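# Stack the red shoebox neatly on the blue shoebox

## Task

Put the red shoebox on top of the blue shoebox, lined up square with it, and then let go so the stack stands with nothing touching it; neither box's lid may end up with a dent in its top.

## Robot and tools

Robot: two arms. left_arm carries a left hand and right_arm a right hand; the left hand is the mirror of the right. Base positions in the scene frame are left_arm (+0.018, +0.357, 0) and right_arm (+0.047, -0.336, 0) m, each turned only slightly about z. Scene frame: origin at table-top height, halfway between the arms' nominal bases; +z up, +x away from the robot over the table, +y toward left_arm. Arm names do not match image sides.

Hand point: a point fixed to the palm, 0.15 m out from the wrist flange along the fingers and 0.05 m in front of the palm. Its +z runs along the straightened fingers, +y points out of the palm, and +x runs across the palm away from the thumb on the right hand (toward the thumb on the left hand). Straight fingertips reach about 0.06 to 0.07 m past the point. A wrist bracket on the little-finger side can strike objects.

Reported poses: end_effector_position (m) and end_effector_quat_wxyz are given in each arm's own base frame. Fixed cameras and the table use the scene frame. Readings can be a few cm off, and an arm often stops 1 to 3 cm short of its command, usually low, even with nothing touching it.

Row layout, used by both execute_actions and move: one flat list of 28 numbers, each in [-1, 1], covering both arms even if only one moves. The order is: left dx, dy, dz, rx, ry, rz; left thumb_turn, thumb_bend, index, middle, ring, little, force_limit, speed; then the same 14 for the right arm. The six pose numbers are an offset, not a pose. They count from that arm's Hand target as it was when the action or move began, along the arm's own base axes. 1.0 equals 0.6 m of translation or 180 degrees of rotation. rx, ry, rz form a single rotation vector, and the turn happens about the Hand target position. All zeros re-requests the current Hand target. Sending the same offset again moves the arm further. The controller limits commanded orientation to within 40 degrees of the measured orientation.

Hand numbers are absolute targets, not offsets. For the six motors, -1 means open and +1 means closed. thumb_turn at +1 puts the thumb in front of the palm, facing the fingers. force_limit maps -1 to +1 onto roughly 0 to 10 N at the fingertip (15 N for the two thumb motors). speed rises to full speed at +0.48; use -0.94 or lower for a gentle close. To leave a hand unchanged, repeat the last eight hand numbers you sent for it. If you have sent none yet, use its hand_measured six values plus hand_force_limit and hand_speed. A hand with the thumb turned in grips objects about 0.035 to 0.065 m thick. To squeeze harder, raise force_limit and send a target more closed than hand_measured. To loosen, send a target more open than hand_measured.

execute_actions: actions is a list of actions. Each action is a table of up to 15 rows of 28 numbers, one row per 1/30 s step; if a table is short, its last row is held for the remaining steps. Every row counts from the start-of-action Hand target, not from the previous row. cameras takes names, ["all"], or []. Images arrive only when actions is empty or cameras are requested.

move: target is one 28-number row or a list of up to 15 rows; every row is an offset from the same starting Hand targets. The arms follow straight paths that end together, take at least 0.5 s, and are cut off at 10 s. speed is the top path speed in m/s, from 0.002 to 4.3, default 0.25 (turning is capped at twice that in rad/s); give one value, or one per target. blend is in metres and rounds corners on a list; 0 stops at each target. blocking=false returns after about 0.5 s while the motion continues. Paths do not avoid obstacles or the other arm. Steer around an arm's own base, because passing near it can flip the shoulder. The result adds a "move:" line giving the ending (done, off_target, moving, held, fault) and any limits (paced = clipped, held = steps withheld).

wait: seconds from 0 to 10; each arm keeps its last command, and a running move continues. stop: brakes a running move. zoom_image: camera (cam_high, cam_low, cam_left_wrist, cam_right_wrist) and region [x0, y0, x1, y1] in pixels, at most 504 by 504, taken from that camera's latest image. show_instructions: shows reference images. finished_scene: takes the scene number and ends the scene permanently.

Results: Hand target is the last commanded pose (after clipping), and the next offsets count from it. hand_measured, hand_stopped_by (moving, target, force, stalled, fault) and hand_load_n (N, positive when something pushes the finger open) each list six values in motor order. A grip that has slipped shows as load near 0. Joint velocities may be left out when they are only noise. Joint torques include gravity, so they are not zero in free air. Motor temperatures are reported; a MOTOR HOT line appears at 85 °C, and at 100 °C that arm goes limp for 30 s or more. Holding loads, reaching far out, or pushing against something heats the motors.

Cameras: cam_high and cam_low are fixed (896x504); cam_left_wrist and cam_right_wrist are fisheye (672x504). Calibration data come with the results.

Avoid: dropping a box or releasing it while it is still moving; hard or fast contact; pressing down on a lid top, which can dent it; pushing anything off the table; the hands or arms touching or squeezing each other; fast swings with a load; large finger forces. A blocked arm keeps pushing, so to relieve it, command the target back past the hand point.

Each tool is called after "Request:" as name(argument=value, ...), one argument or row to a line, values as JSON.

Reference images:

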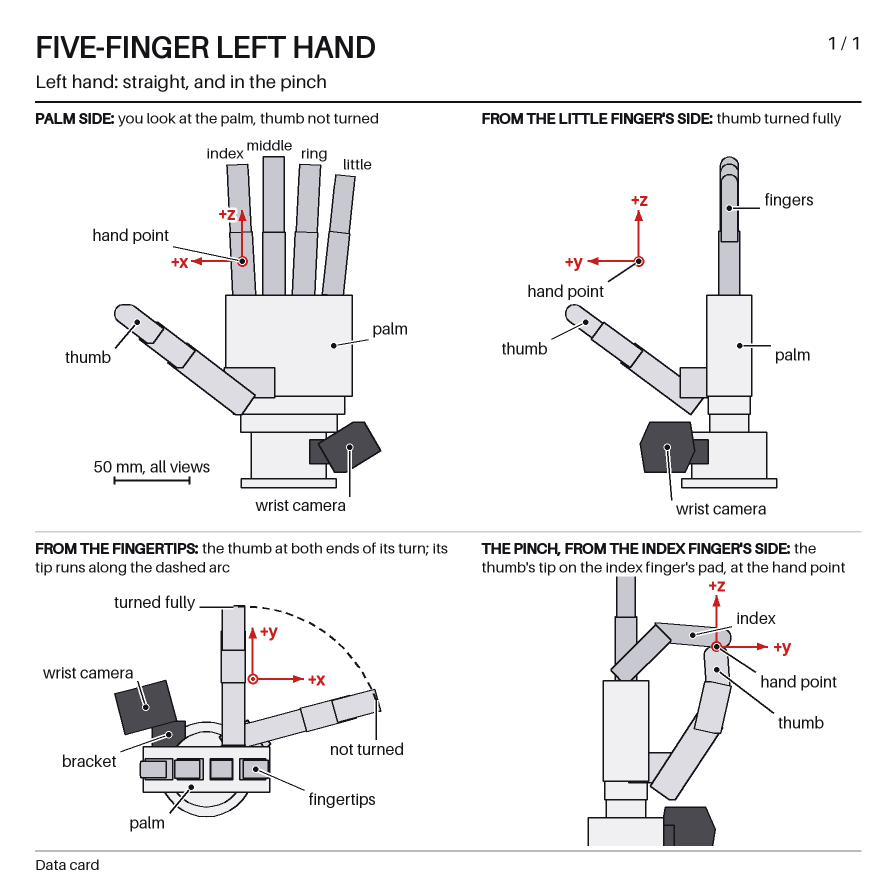

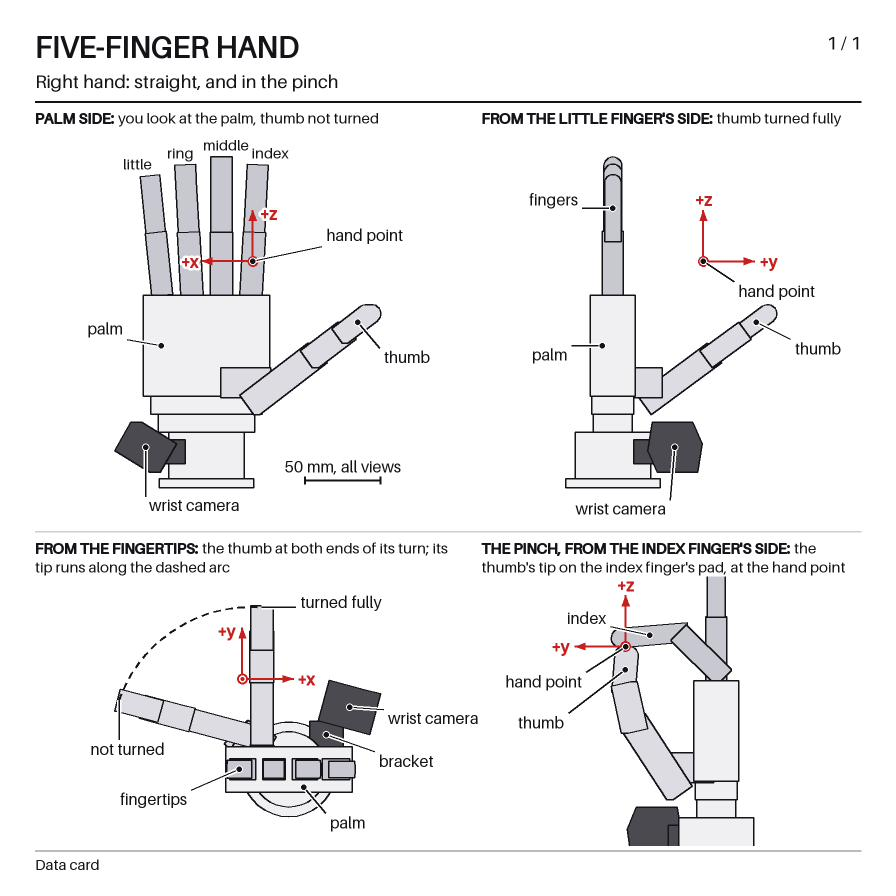

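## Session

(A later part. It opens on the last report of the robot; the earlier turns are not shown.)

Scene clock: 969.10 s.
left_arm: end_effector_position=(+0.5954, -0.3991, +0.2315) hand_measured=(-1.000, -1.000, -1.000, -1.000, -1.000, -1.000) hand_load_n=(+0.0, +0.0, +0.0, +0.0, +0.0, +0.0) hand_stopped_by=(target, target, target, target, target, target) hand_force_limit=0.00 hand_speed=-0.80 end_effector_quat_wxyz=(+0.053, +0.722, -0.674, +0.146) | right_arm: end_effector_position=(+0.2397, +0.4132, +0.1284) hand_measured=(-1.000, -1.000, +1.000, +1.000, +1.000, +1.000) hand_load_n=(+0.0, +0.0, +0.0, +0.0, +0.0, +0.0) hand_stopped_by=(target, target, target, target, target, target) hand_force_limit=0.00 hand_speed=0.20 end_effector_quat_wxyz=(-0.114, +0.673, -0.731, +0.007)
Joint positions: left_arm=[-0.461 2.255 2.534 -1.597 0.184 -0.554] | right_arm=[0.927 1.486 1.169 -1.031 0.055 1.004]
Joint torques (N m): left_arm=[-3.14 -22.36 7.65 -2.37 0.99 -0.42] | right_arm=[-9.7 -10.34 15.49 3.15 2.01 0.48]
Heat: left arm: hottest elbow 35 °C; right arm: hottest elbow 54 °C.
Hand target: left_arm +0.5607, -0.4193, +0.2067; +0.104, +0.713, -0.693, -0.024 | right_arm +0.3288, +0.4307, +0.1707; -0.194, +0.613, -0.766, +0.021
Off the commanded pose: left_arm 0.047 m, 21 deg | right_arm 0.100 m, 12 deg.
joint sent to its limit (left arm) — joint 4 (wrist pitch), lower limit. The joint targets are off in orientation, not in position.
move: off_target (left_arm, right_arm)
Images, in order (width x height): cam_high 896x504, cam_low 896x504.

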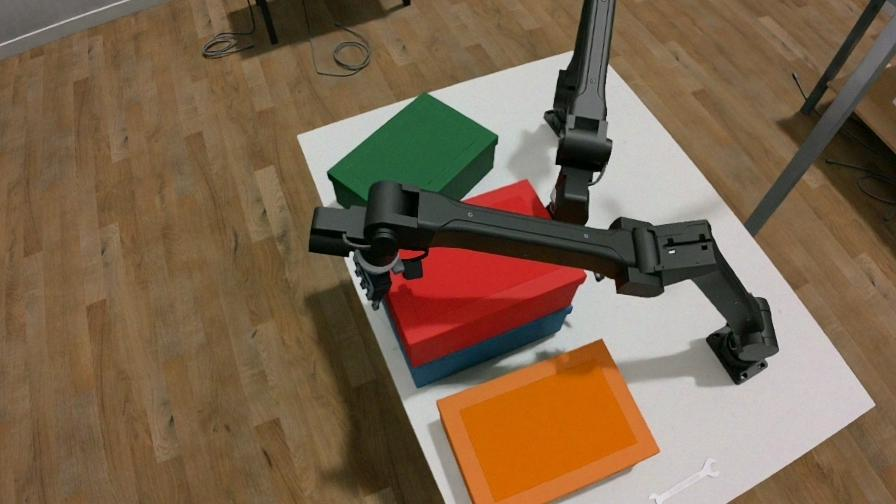

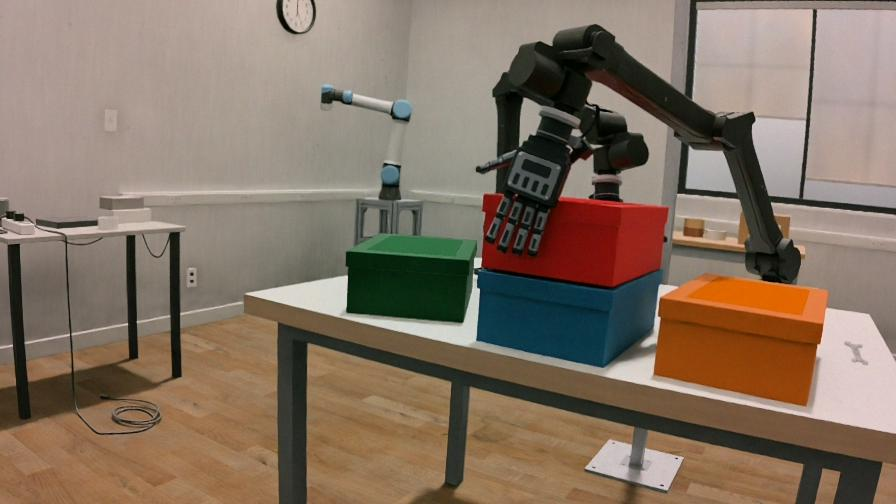

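Request:
move(
  target=[
    [0,0.002,-0.025,0,0,0,-1,-1,-1,-1,-1,-1,0,-0.8,0,0.002,-0.02,0,0,0,-1,-1,1,1,1,1,0,0.2],
  ],
  speed=0.05,
  cameras=["cam_high","cam_low"],
)

Request:
zoom_image(
  camera="cam_low",
  region=[590, 250, 660, 310],
)

Request:
zoom_image(
  camera="cam_high",
  region=[390, 330, 450, 400],
)

Request:
zoom_image(
  camera="cam_high",
  region=[540, 260, 600, 330],
)

Request:
zoom_image(
  camera="cam_low",
  region=[465, 240, 535, 300],
)

Scene clock: 983.80 s.
left_arm: end_effector_position=(+0.5974, -0.3961, +0.2248) hand_measured=(-1.000, -1.000, -1.000, -1.000, -1.000, -1.000) hand_load_n=(+0.0, +0.0, +0.0, +0.0, +0.0, +0.0) hand_stopped_by=(target, target, target, target, target, target) hand_force_limit=0.00 hand_speed=-0.80 end_effector_quat_wxyz=(+0.051, +0.720, -0.678, +0.142) | right_arm: end_effector_position=(+0.2419, +0.4168, +0.1279) hand_measured=(-1.000, -1.000, +1.000, +1.000, +1.000, +1.000) hand_load_n=(+0.0, -0.5, +0.0, +0.0, +0.0, +0.0) hand_stopped_by=(target, target, target, target, target, target) hand_force_limit=0.00 hand_speed=0.20 end_effector_quat_wxyz=(-0.120, +0.672, -0.731, +0.004)
Joint positions: left_arm=[-0.457 2.263 2.534 -1.597 0.18 -0.54] | right_arm=[0.927 1.489 1.169 -1.015 0.052 1.004]
Joint torques (N m): left_arm=[-3.37 -22.12 6.93 -2.33 0.96 -0.47] | right_arm=[-10.58 -9.47 13.91 3.82 2.17 0.54]
Motor temperatures (°C): left_arm=[22 34 35 24 30 25] | right_arm=[23 27 55 23 41 23]
Heat: left arm: hottest elbow 35 °C; right arm: hottest elbow 55 °C.
Hand target: left_arm +0.5607, -0.4182, +0.1919; +0.104, +0.713, -0.693, -0.024 | right_arm +0.3288, +0.4319, +0.1586; -0.194, +0.613, -0.766, +0.021
Off the commanded pose: left_arm 0.054 m, 20 deg | right_arm 0.093 m, 12 deg.
joint sent to its limit (left arm) — joint 4 (wrist pitch), lower limit. The joint targets are off in orientation, not in position.
move: off_target (left_arm, right_arm)
Images, in order (width x height): cam_high 896x504, cam_low 896x504.

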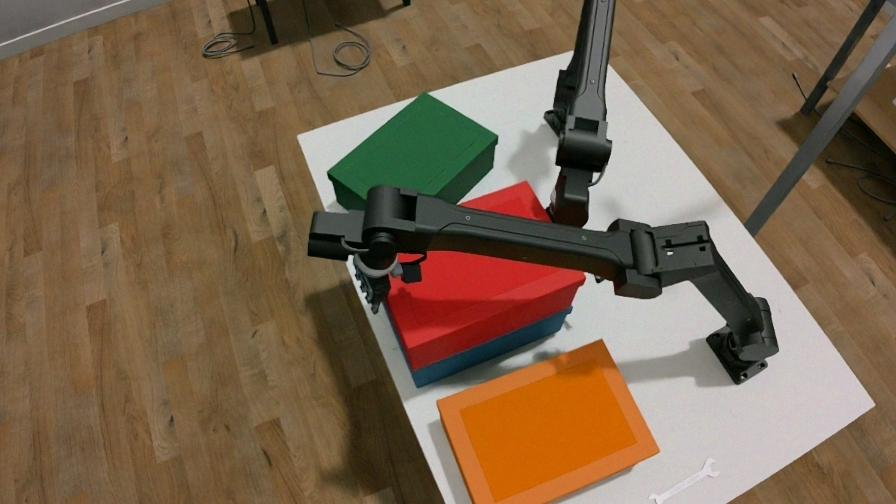

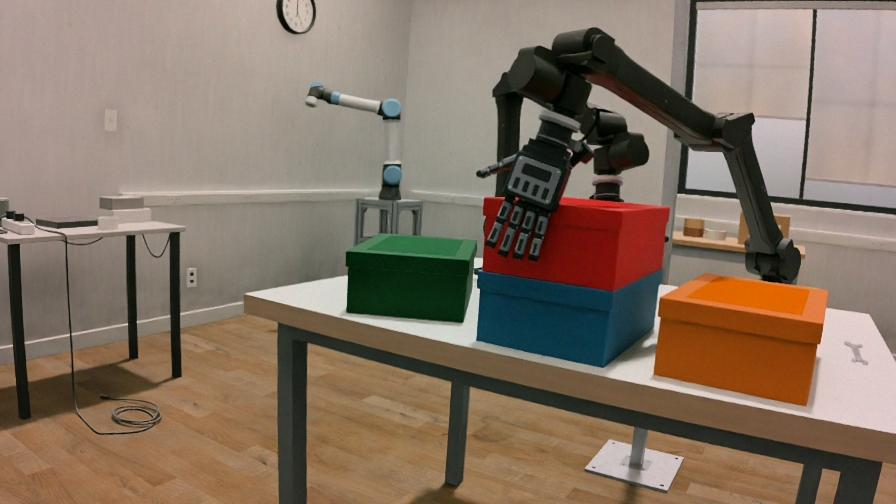

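Scaled by 7.200 from the camera's 896x504 image, which has a finer 1280x720 frame.

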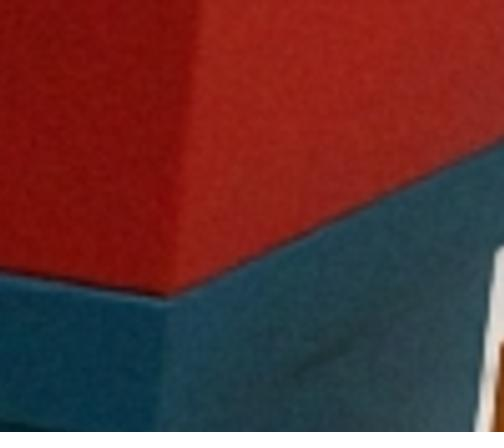

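Scaled by 7.200 from the camera's 896x504 image, which has a finer 1280x720 frame.

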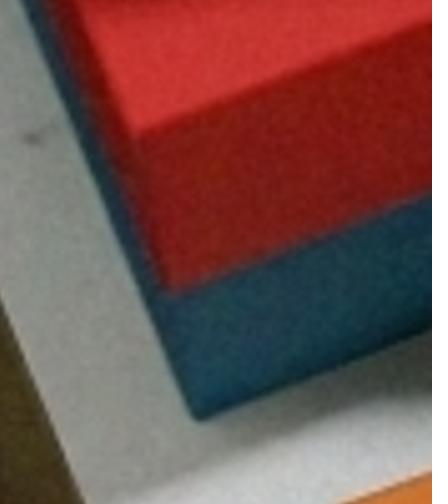

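Scaled by 7.200 from the camera's 896x504 image, which has a finer 1280x720 frame.

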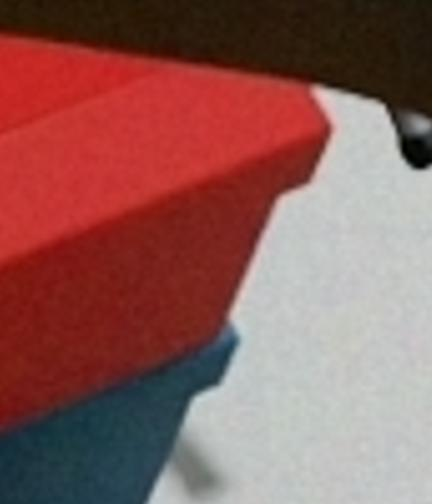

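Scaled by 7.200 from the camera's 896x504 image, which has a finer 1280x720 frame.

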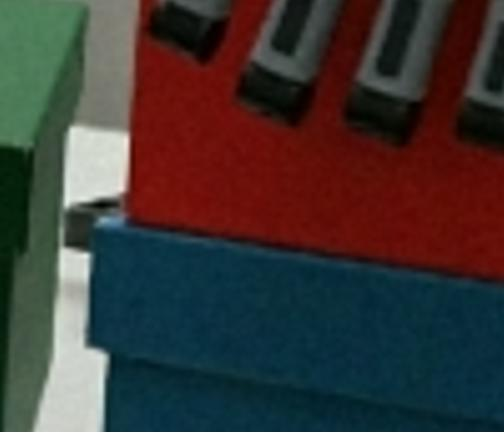

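Request:
move(
  target=[
    [0,0.012,0.012,0,0,0,-1,-1,-1,-1,-1,-1,0,-0.8,-0.058,-0.012,-0.01,0,0,0,-1,-1,1,1,1,1,0,0.2],
    [0.11,0.02,0.012,0,0,0,-1,-1,-1,-1,-1,-1,0,-0.8,-0.2,-0.012,-0.01,0,0,0,-1,-1,1,1,1,1,0,0.2],
  ],
  speed=[0.05,0.06],
  cameras=["cam_high","cam_low"],
)

Request:
zoom_image(
  camera="cam_low",
  region=[470, 180, 680, 310],
)

Scene clock: 1005.40 s.
left_arm: end_effector_position=(+0.6178, -0.4064, +0.2003) hand_measured=(-1.000, -1.000, -1.000, -1.000, -1.000, -1.000) hand_load_n=(+0.0, +0.0, +0.0, +0.0, +0.0, +0.0) hand_stopped_by=(target, target, target, target, target, target) hand_force_limit=0.00 hand_speed=-0.80 end_effector_quat_wxyz=(+0.077, +0.735, -0.661, +0.133) | right_arm: end_effector_position=(+0.2126, +0.4217, +0.1455) hand_measured=(-1.000, -1.000, +1.000, +1.000, +1.000, +1.000) hand_load_n=(+0.0, +0.0, +0.0, +0.0, +0.0, +0.0) hand_stopped_by=(target, target, target, target, target, target) hand_force_limit=0.00 hand_speed=0.20 end_effector_quat_wxyz=(+0.184, -0.616, +0.766, -0.025)
Joint positions: left_arm=[-0.446 2.409 2.725 -1.671 0.222 -0.575] | right_arm=[1.037 1.355 1.062 -0.945 0.175 1.223]
Joint torques (N m): left_arm=[0.5 -24.29 11.88 0.4 0.33 -0.08] | right_arm=[-0.44 -9.88 7.5 1.06 0.06 0.36]
Heat: left arm: hottest shoulder 34 °C; right arm: hottest elbow 52 °C.
Hand target: left_arm +0.6266, -0.4062, +0.1990; +0.104, +0.713, -0.693, -0.024 | right_arm +0.2088, +0.4247, +0.1527; +0.194, -0.613, +0.765, -0.021
Off the commanded pose: left_arm 0.009 m, 19 deg | right_arm 0.009 m, 1 deg.
joint sent to its limit (left arm) — joint 4 (wrist pitch), lower limit. The joint targets are off in orientation, not in position.
move: off_target (left_arm)
Images, in order (width x height): cam_high 896x504, cam_low 896x504.

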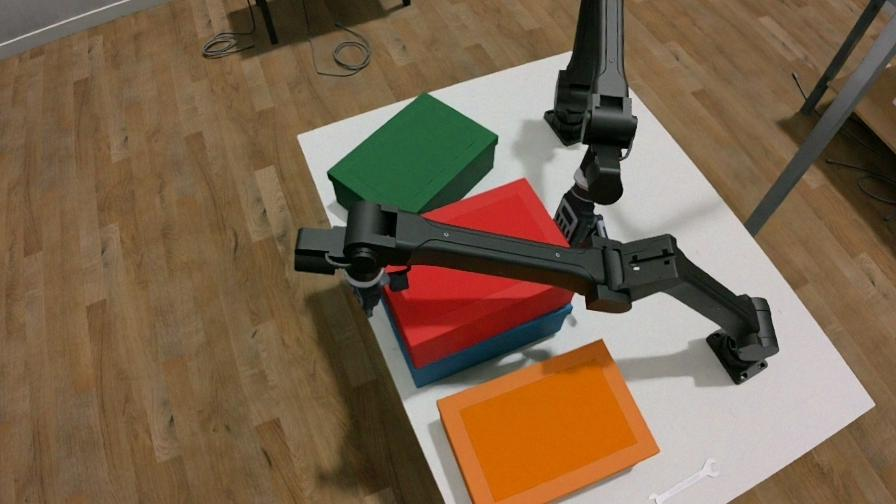

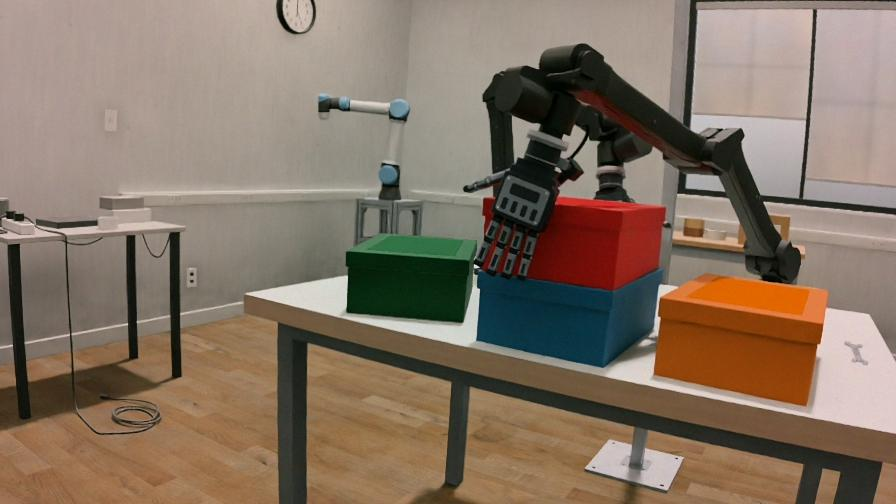

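Scaled by 2.400 from the camera's 896x504 image, which has a finer 1280x720 frame.

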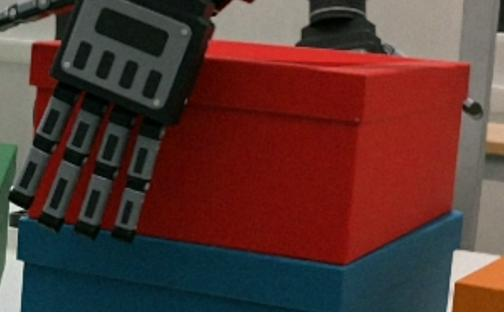

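Request:
move(
  target=[
    [0.07,0,0.01,0,0,0,-1,-1,-1,-1,-1,-1,0,-0.8,-0.08,-0.02,0,0,0,0,-1,-1,1,1,1,1,0,0.2],
    [0.07,0.03,0.12,0,0,0,-1,-1,-1,-1,-1,-1,0,-0.8,-0.13,-0.1,0.03,0,0,0,-1,-1,1,1,1,1,0,0.2],
    [0.04,0.3,0.25,0,0,0,-1,-1,-1,-1,-1,-1,0,-0.8,-0.13,-0.25,0.08,0,0,0,-1,-1,1,1,1,1,0,0.2],
  ],
  speed=[0.07,0.1,0.12],
  blend=[0.01,0.02,0],
  cameras=["cam_high","cam_low"],
)

Scene clock: 1025.13 s.
left_arm: end_effector_position=(+0.6596, -0.2262, +0.3316) hand_measured=(-1.000, -1.000, -1.000, -1.000, -1.000, -1.000) hand_load_n=(+0.0, +0.0, +0.0, -0.5, +0.0, +0.0) hand_stopped_by=(target, target, target, target, target, target) hand_force_limit=0.00 hand_speed=-0.80 end_effector_quat_wxyz=(+0.019, +0.747, -0.625, +0.228) | right_arm: end_effector_position=(+0.1293, +0.2794, +0.2005) hand_measured=(-1.000, -1.000, +1.000, +1.000, +1.000, +1.000) hand_load_n=(+0.0, +0.0, +0.0, +0.0, +0.0, +0.0) hand_stopped_by=(target, target, target, target, target, target) hand_force_limit=0.00 hand_speed=0.20 end_effector_quat_wxyz=(+0.195, -0.613, +0.765, -0.019)
Joint positions: left_arm=[-0.187 2.193 2.683 -1.67 0.251 -0.415] | right_arm=[1.03 0.84 0.837 -1.21 0.169 1.219]
Joint torques (N m): left_arm=[-0.38 -26.29 7.36 0.61 0.1 0.09] | right_arm=[-1.96 -2.9 7.79 0.44 -0.17 0.11]
Motor temperatures (°C): left_arm=[22 35 36 24 29 25] | right_arm=[23 26 48 22 37 23]
Heat: left arm: hottest elbow 36 °C; right arm: hottest elbow 48 °C.
Hand target: left_arm +0.6505, -0.2262, +0.3490; +0.104, +0.713, -0.693, -0.024 | right_arm +0.1307, +0.2747, +0.2006; +0.194, -0.613, +0.765, -0.021
Off the commanded pose: left_arm 0.020 m, 32 deg | right_arm 0.005 m, 0 deg.
elbow stopped short (left arm): the move would have taken joint 3 (elbow) straighter than the controller allows.
joint sent to its limit (left arm) — joint 4 (wrist pitch), lower limit. The joint targets are off in orientation, not in position.
move: off_target (left_arm)
Images, in order (width x height): cam_high 896x504, cam_low 896x504.

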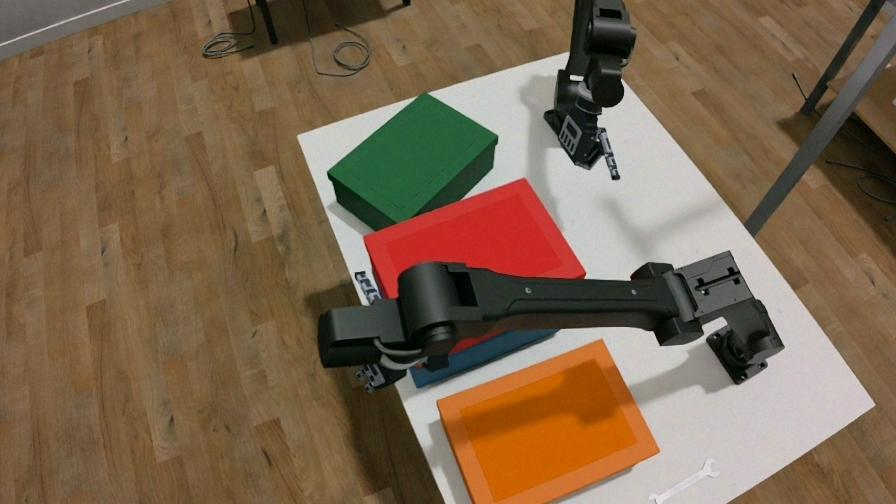

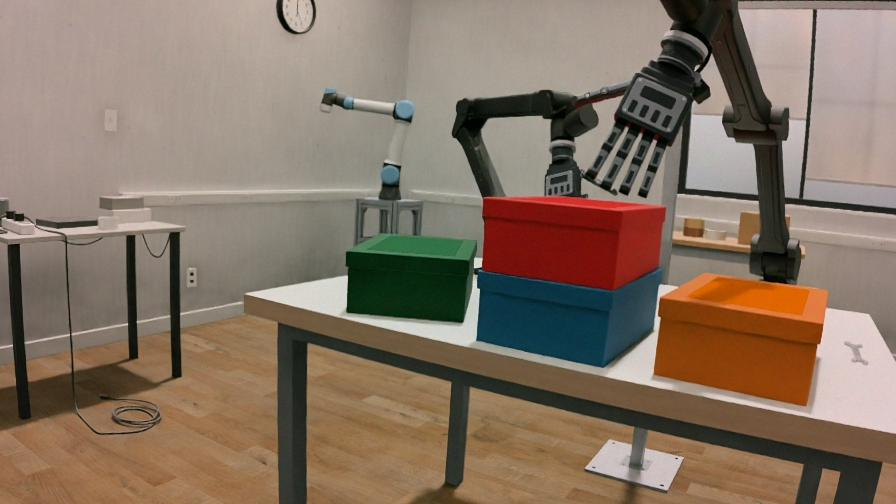

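Clear. Move the left arm further away, then verify.

Request:
move(
  target=[
    [-0.02,0.25,0.05,0,0,0,-1,-1,-1,-1,-1,-1,0,-0.8,-0.03,-0.05,0,0,0,0,-1,-1,1,1,1,1,0,0.2],
    [-0.3,0.42,0.05,0,0,0.03,-1,-1,-1,-1,-1,-1,0,-0.8,-0.03,-0.1,0,0,0,0,-1,-1,1,1,1,1,0,0.2],
  ],
  speed=[0.15,0.15],
  blend=[0.03,0],
  cameras=["cam_high","cam_low"],
)

Request:
zoom_image(
  camera="cam_low",
  region=[460, 180, 680, 380],
)

Request:
zoom_image(
  camera="cam_high",
  region=[350, 160, 610, 400],
)

Scene clock: 1038.10 s.
left_arm: end_effector_position=(+0.4789, +0.0265, +0.3702) hand_measured=(-1.000, -1.000, -1.000, -1.000, -1.000, -1.000) hand_load_n=(+0.0, +0.0, +0.0, +0.0, +0.0, +0.0) hand_stopped_by=(target, target, target, target, target, target) hand_force_limit=0.00 hand_speed=-0.80 end_effector_quat_wxyz=(-0.045, +0.760, -0.633, +0.142) | right_arm: end_effector_position=(+0.1122, +0.2188, +0.2011) hand_measured=(-1.000, -1.000, +1.000, +1.000, +1.000, +1.000) hand_load_n=(+0.0, +0.0, +0.0, +0.0, +0.0, +0.0) hand_stopped_by=(target, target, target, target, target, target) hand_force_limit=0.00 hand_speed=0.20 end_effector_quat_wxyz=(+0.195, -0.613, +0.765, -0.019)
Joint positions: left_arm=[0.187 1.623 1.977 -1.67 0.161 -0.015] | right_arm=[0.931 0.648 0.763 -1.312 0.134 1.126]
Joint torques (N m): left_arm=[-0.15 -17.9 7.56 0.42 0.03 0.08] | right_arm=[-2.2 -1.38 7.68 0.46 -0.17 0.11]
Heat: left arm: hottest elbow 36 °C; right arm: hottest elbow 46 °C.
Hand target: left_arm +0.4706, +0.0258, +0.3790; +0.105, +0.745, -0.659, -0.019 | right_arm +0.1127, +0.2147, +0.2007; +0.194, -0.613, +0.766, -0.021
Off the commanded pose: left_arm 0.012 m, 26 deg | right_arm 0.004 m, 0 deg.
joint sent to its limit (left arm) — joint 4 (wrist pitch), lower limit. The joint targets are off in orientation, not in position.
move: off_target (left_arm)
Images, in order (width x height): cam_high 896x504, cam_low 896x504.

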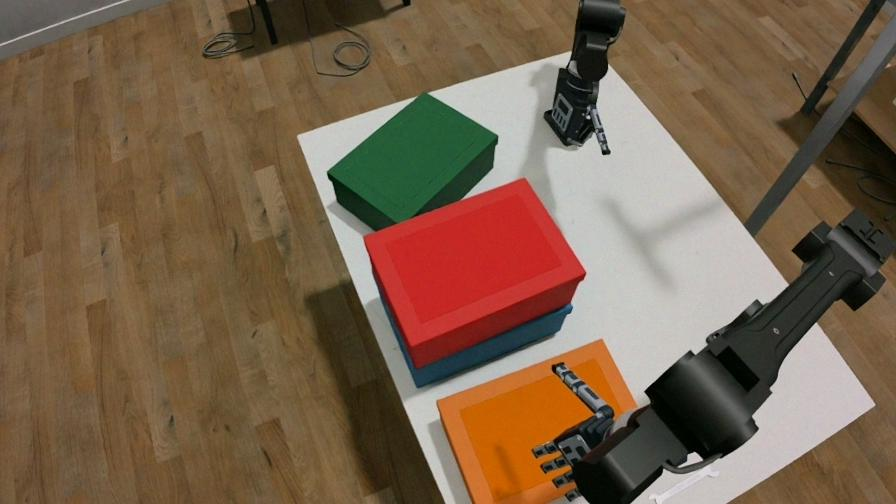

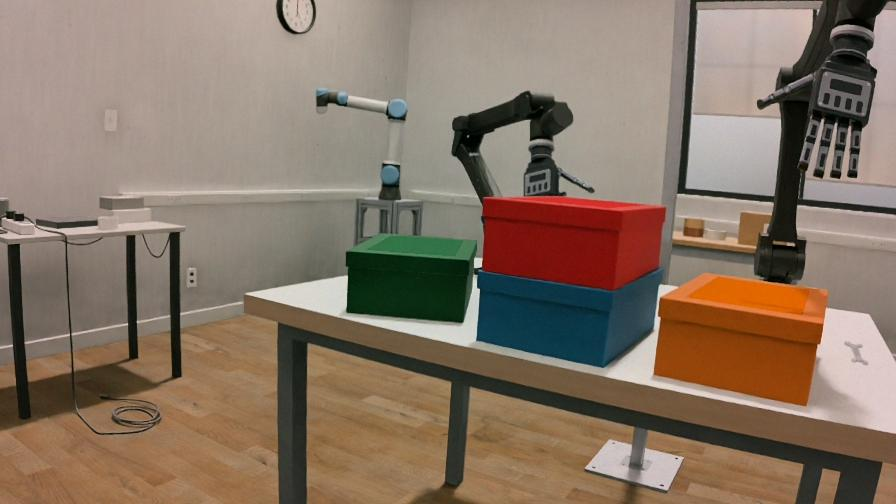

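Scaled by 2.291 from the camera's 896x504 image, which has a finer 1280x720 frame.

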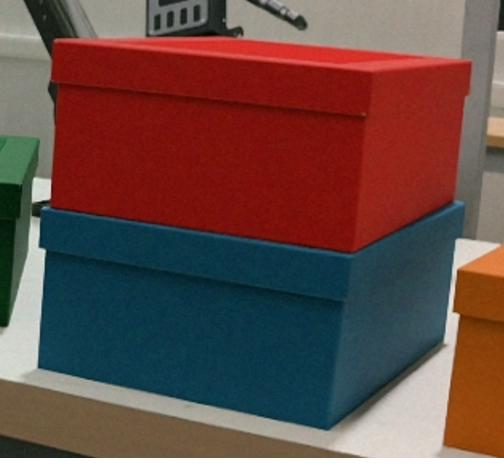

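Scaled by 1.938 from the camera's 896x504 image, which has a finer 1280x720 frame.

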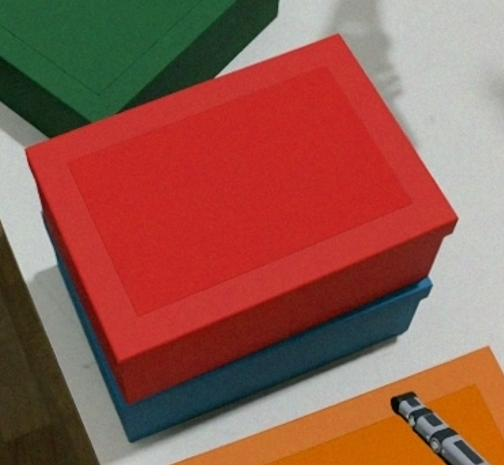

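Request:
zoom_image(
  camera="cam_low",
  region=[590, 240, 670, 310],
)

Request:
zoom_image(
  camera="cam_low",
  region=[465, 240, 535, 300],
)

Request:
zoom_image(
  camera="cam_high",
  region=[540, 260, 600, 330],
)

Request:
zoom_image(
  camera="cam_high",
  region=[390, 330, 450, 400],
)

Request:
zoom_image(
  camera="cam_high",
  region=[350, 220, 410, 290],
)

Scaled by 6.300 from the camera's 896x504 image, which has a finer 1280x720 frame.

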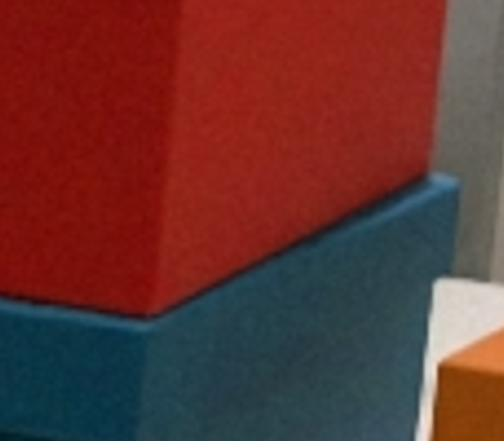

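Scaled by 7.200 from the camera's 896x504 image, which has a finer 1280x720 frame.

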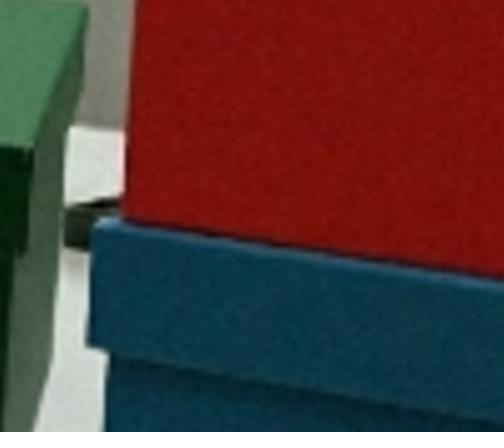

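Scaled by 7.200 from the camera's 896x504 image, which has a finer 1280x720 frame.

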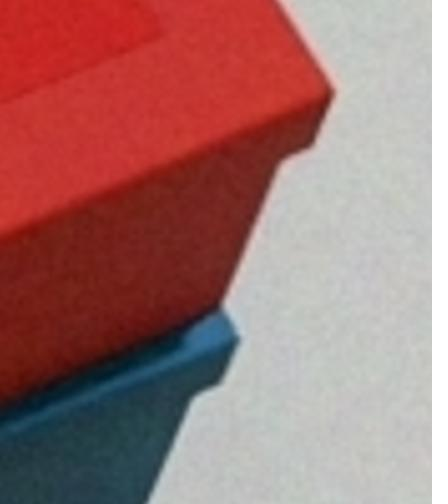

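Scaled by 7.200 from the camera's 896x504 image, which has a finer 1280x720 frame.

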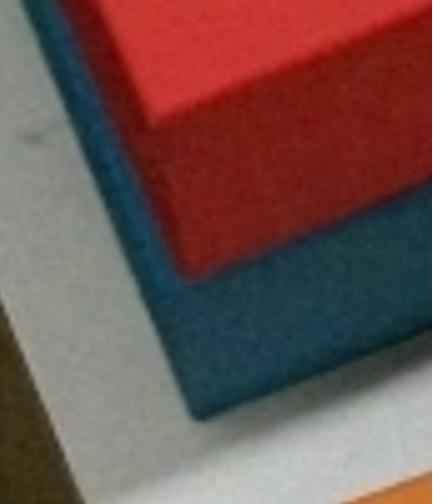

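Scaled by 7.200 from the camera's 896x504 image, which has a finer 1280x720 frame.

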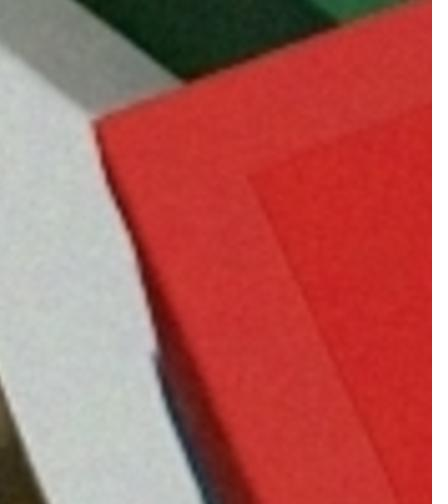

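Request:
finished_scene(
  scene=2,
)

The scene is finished: the task was done.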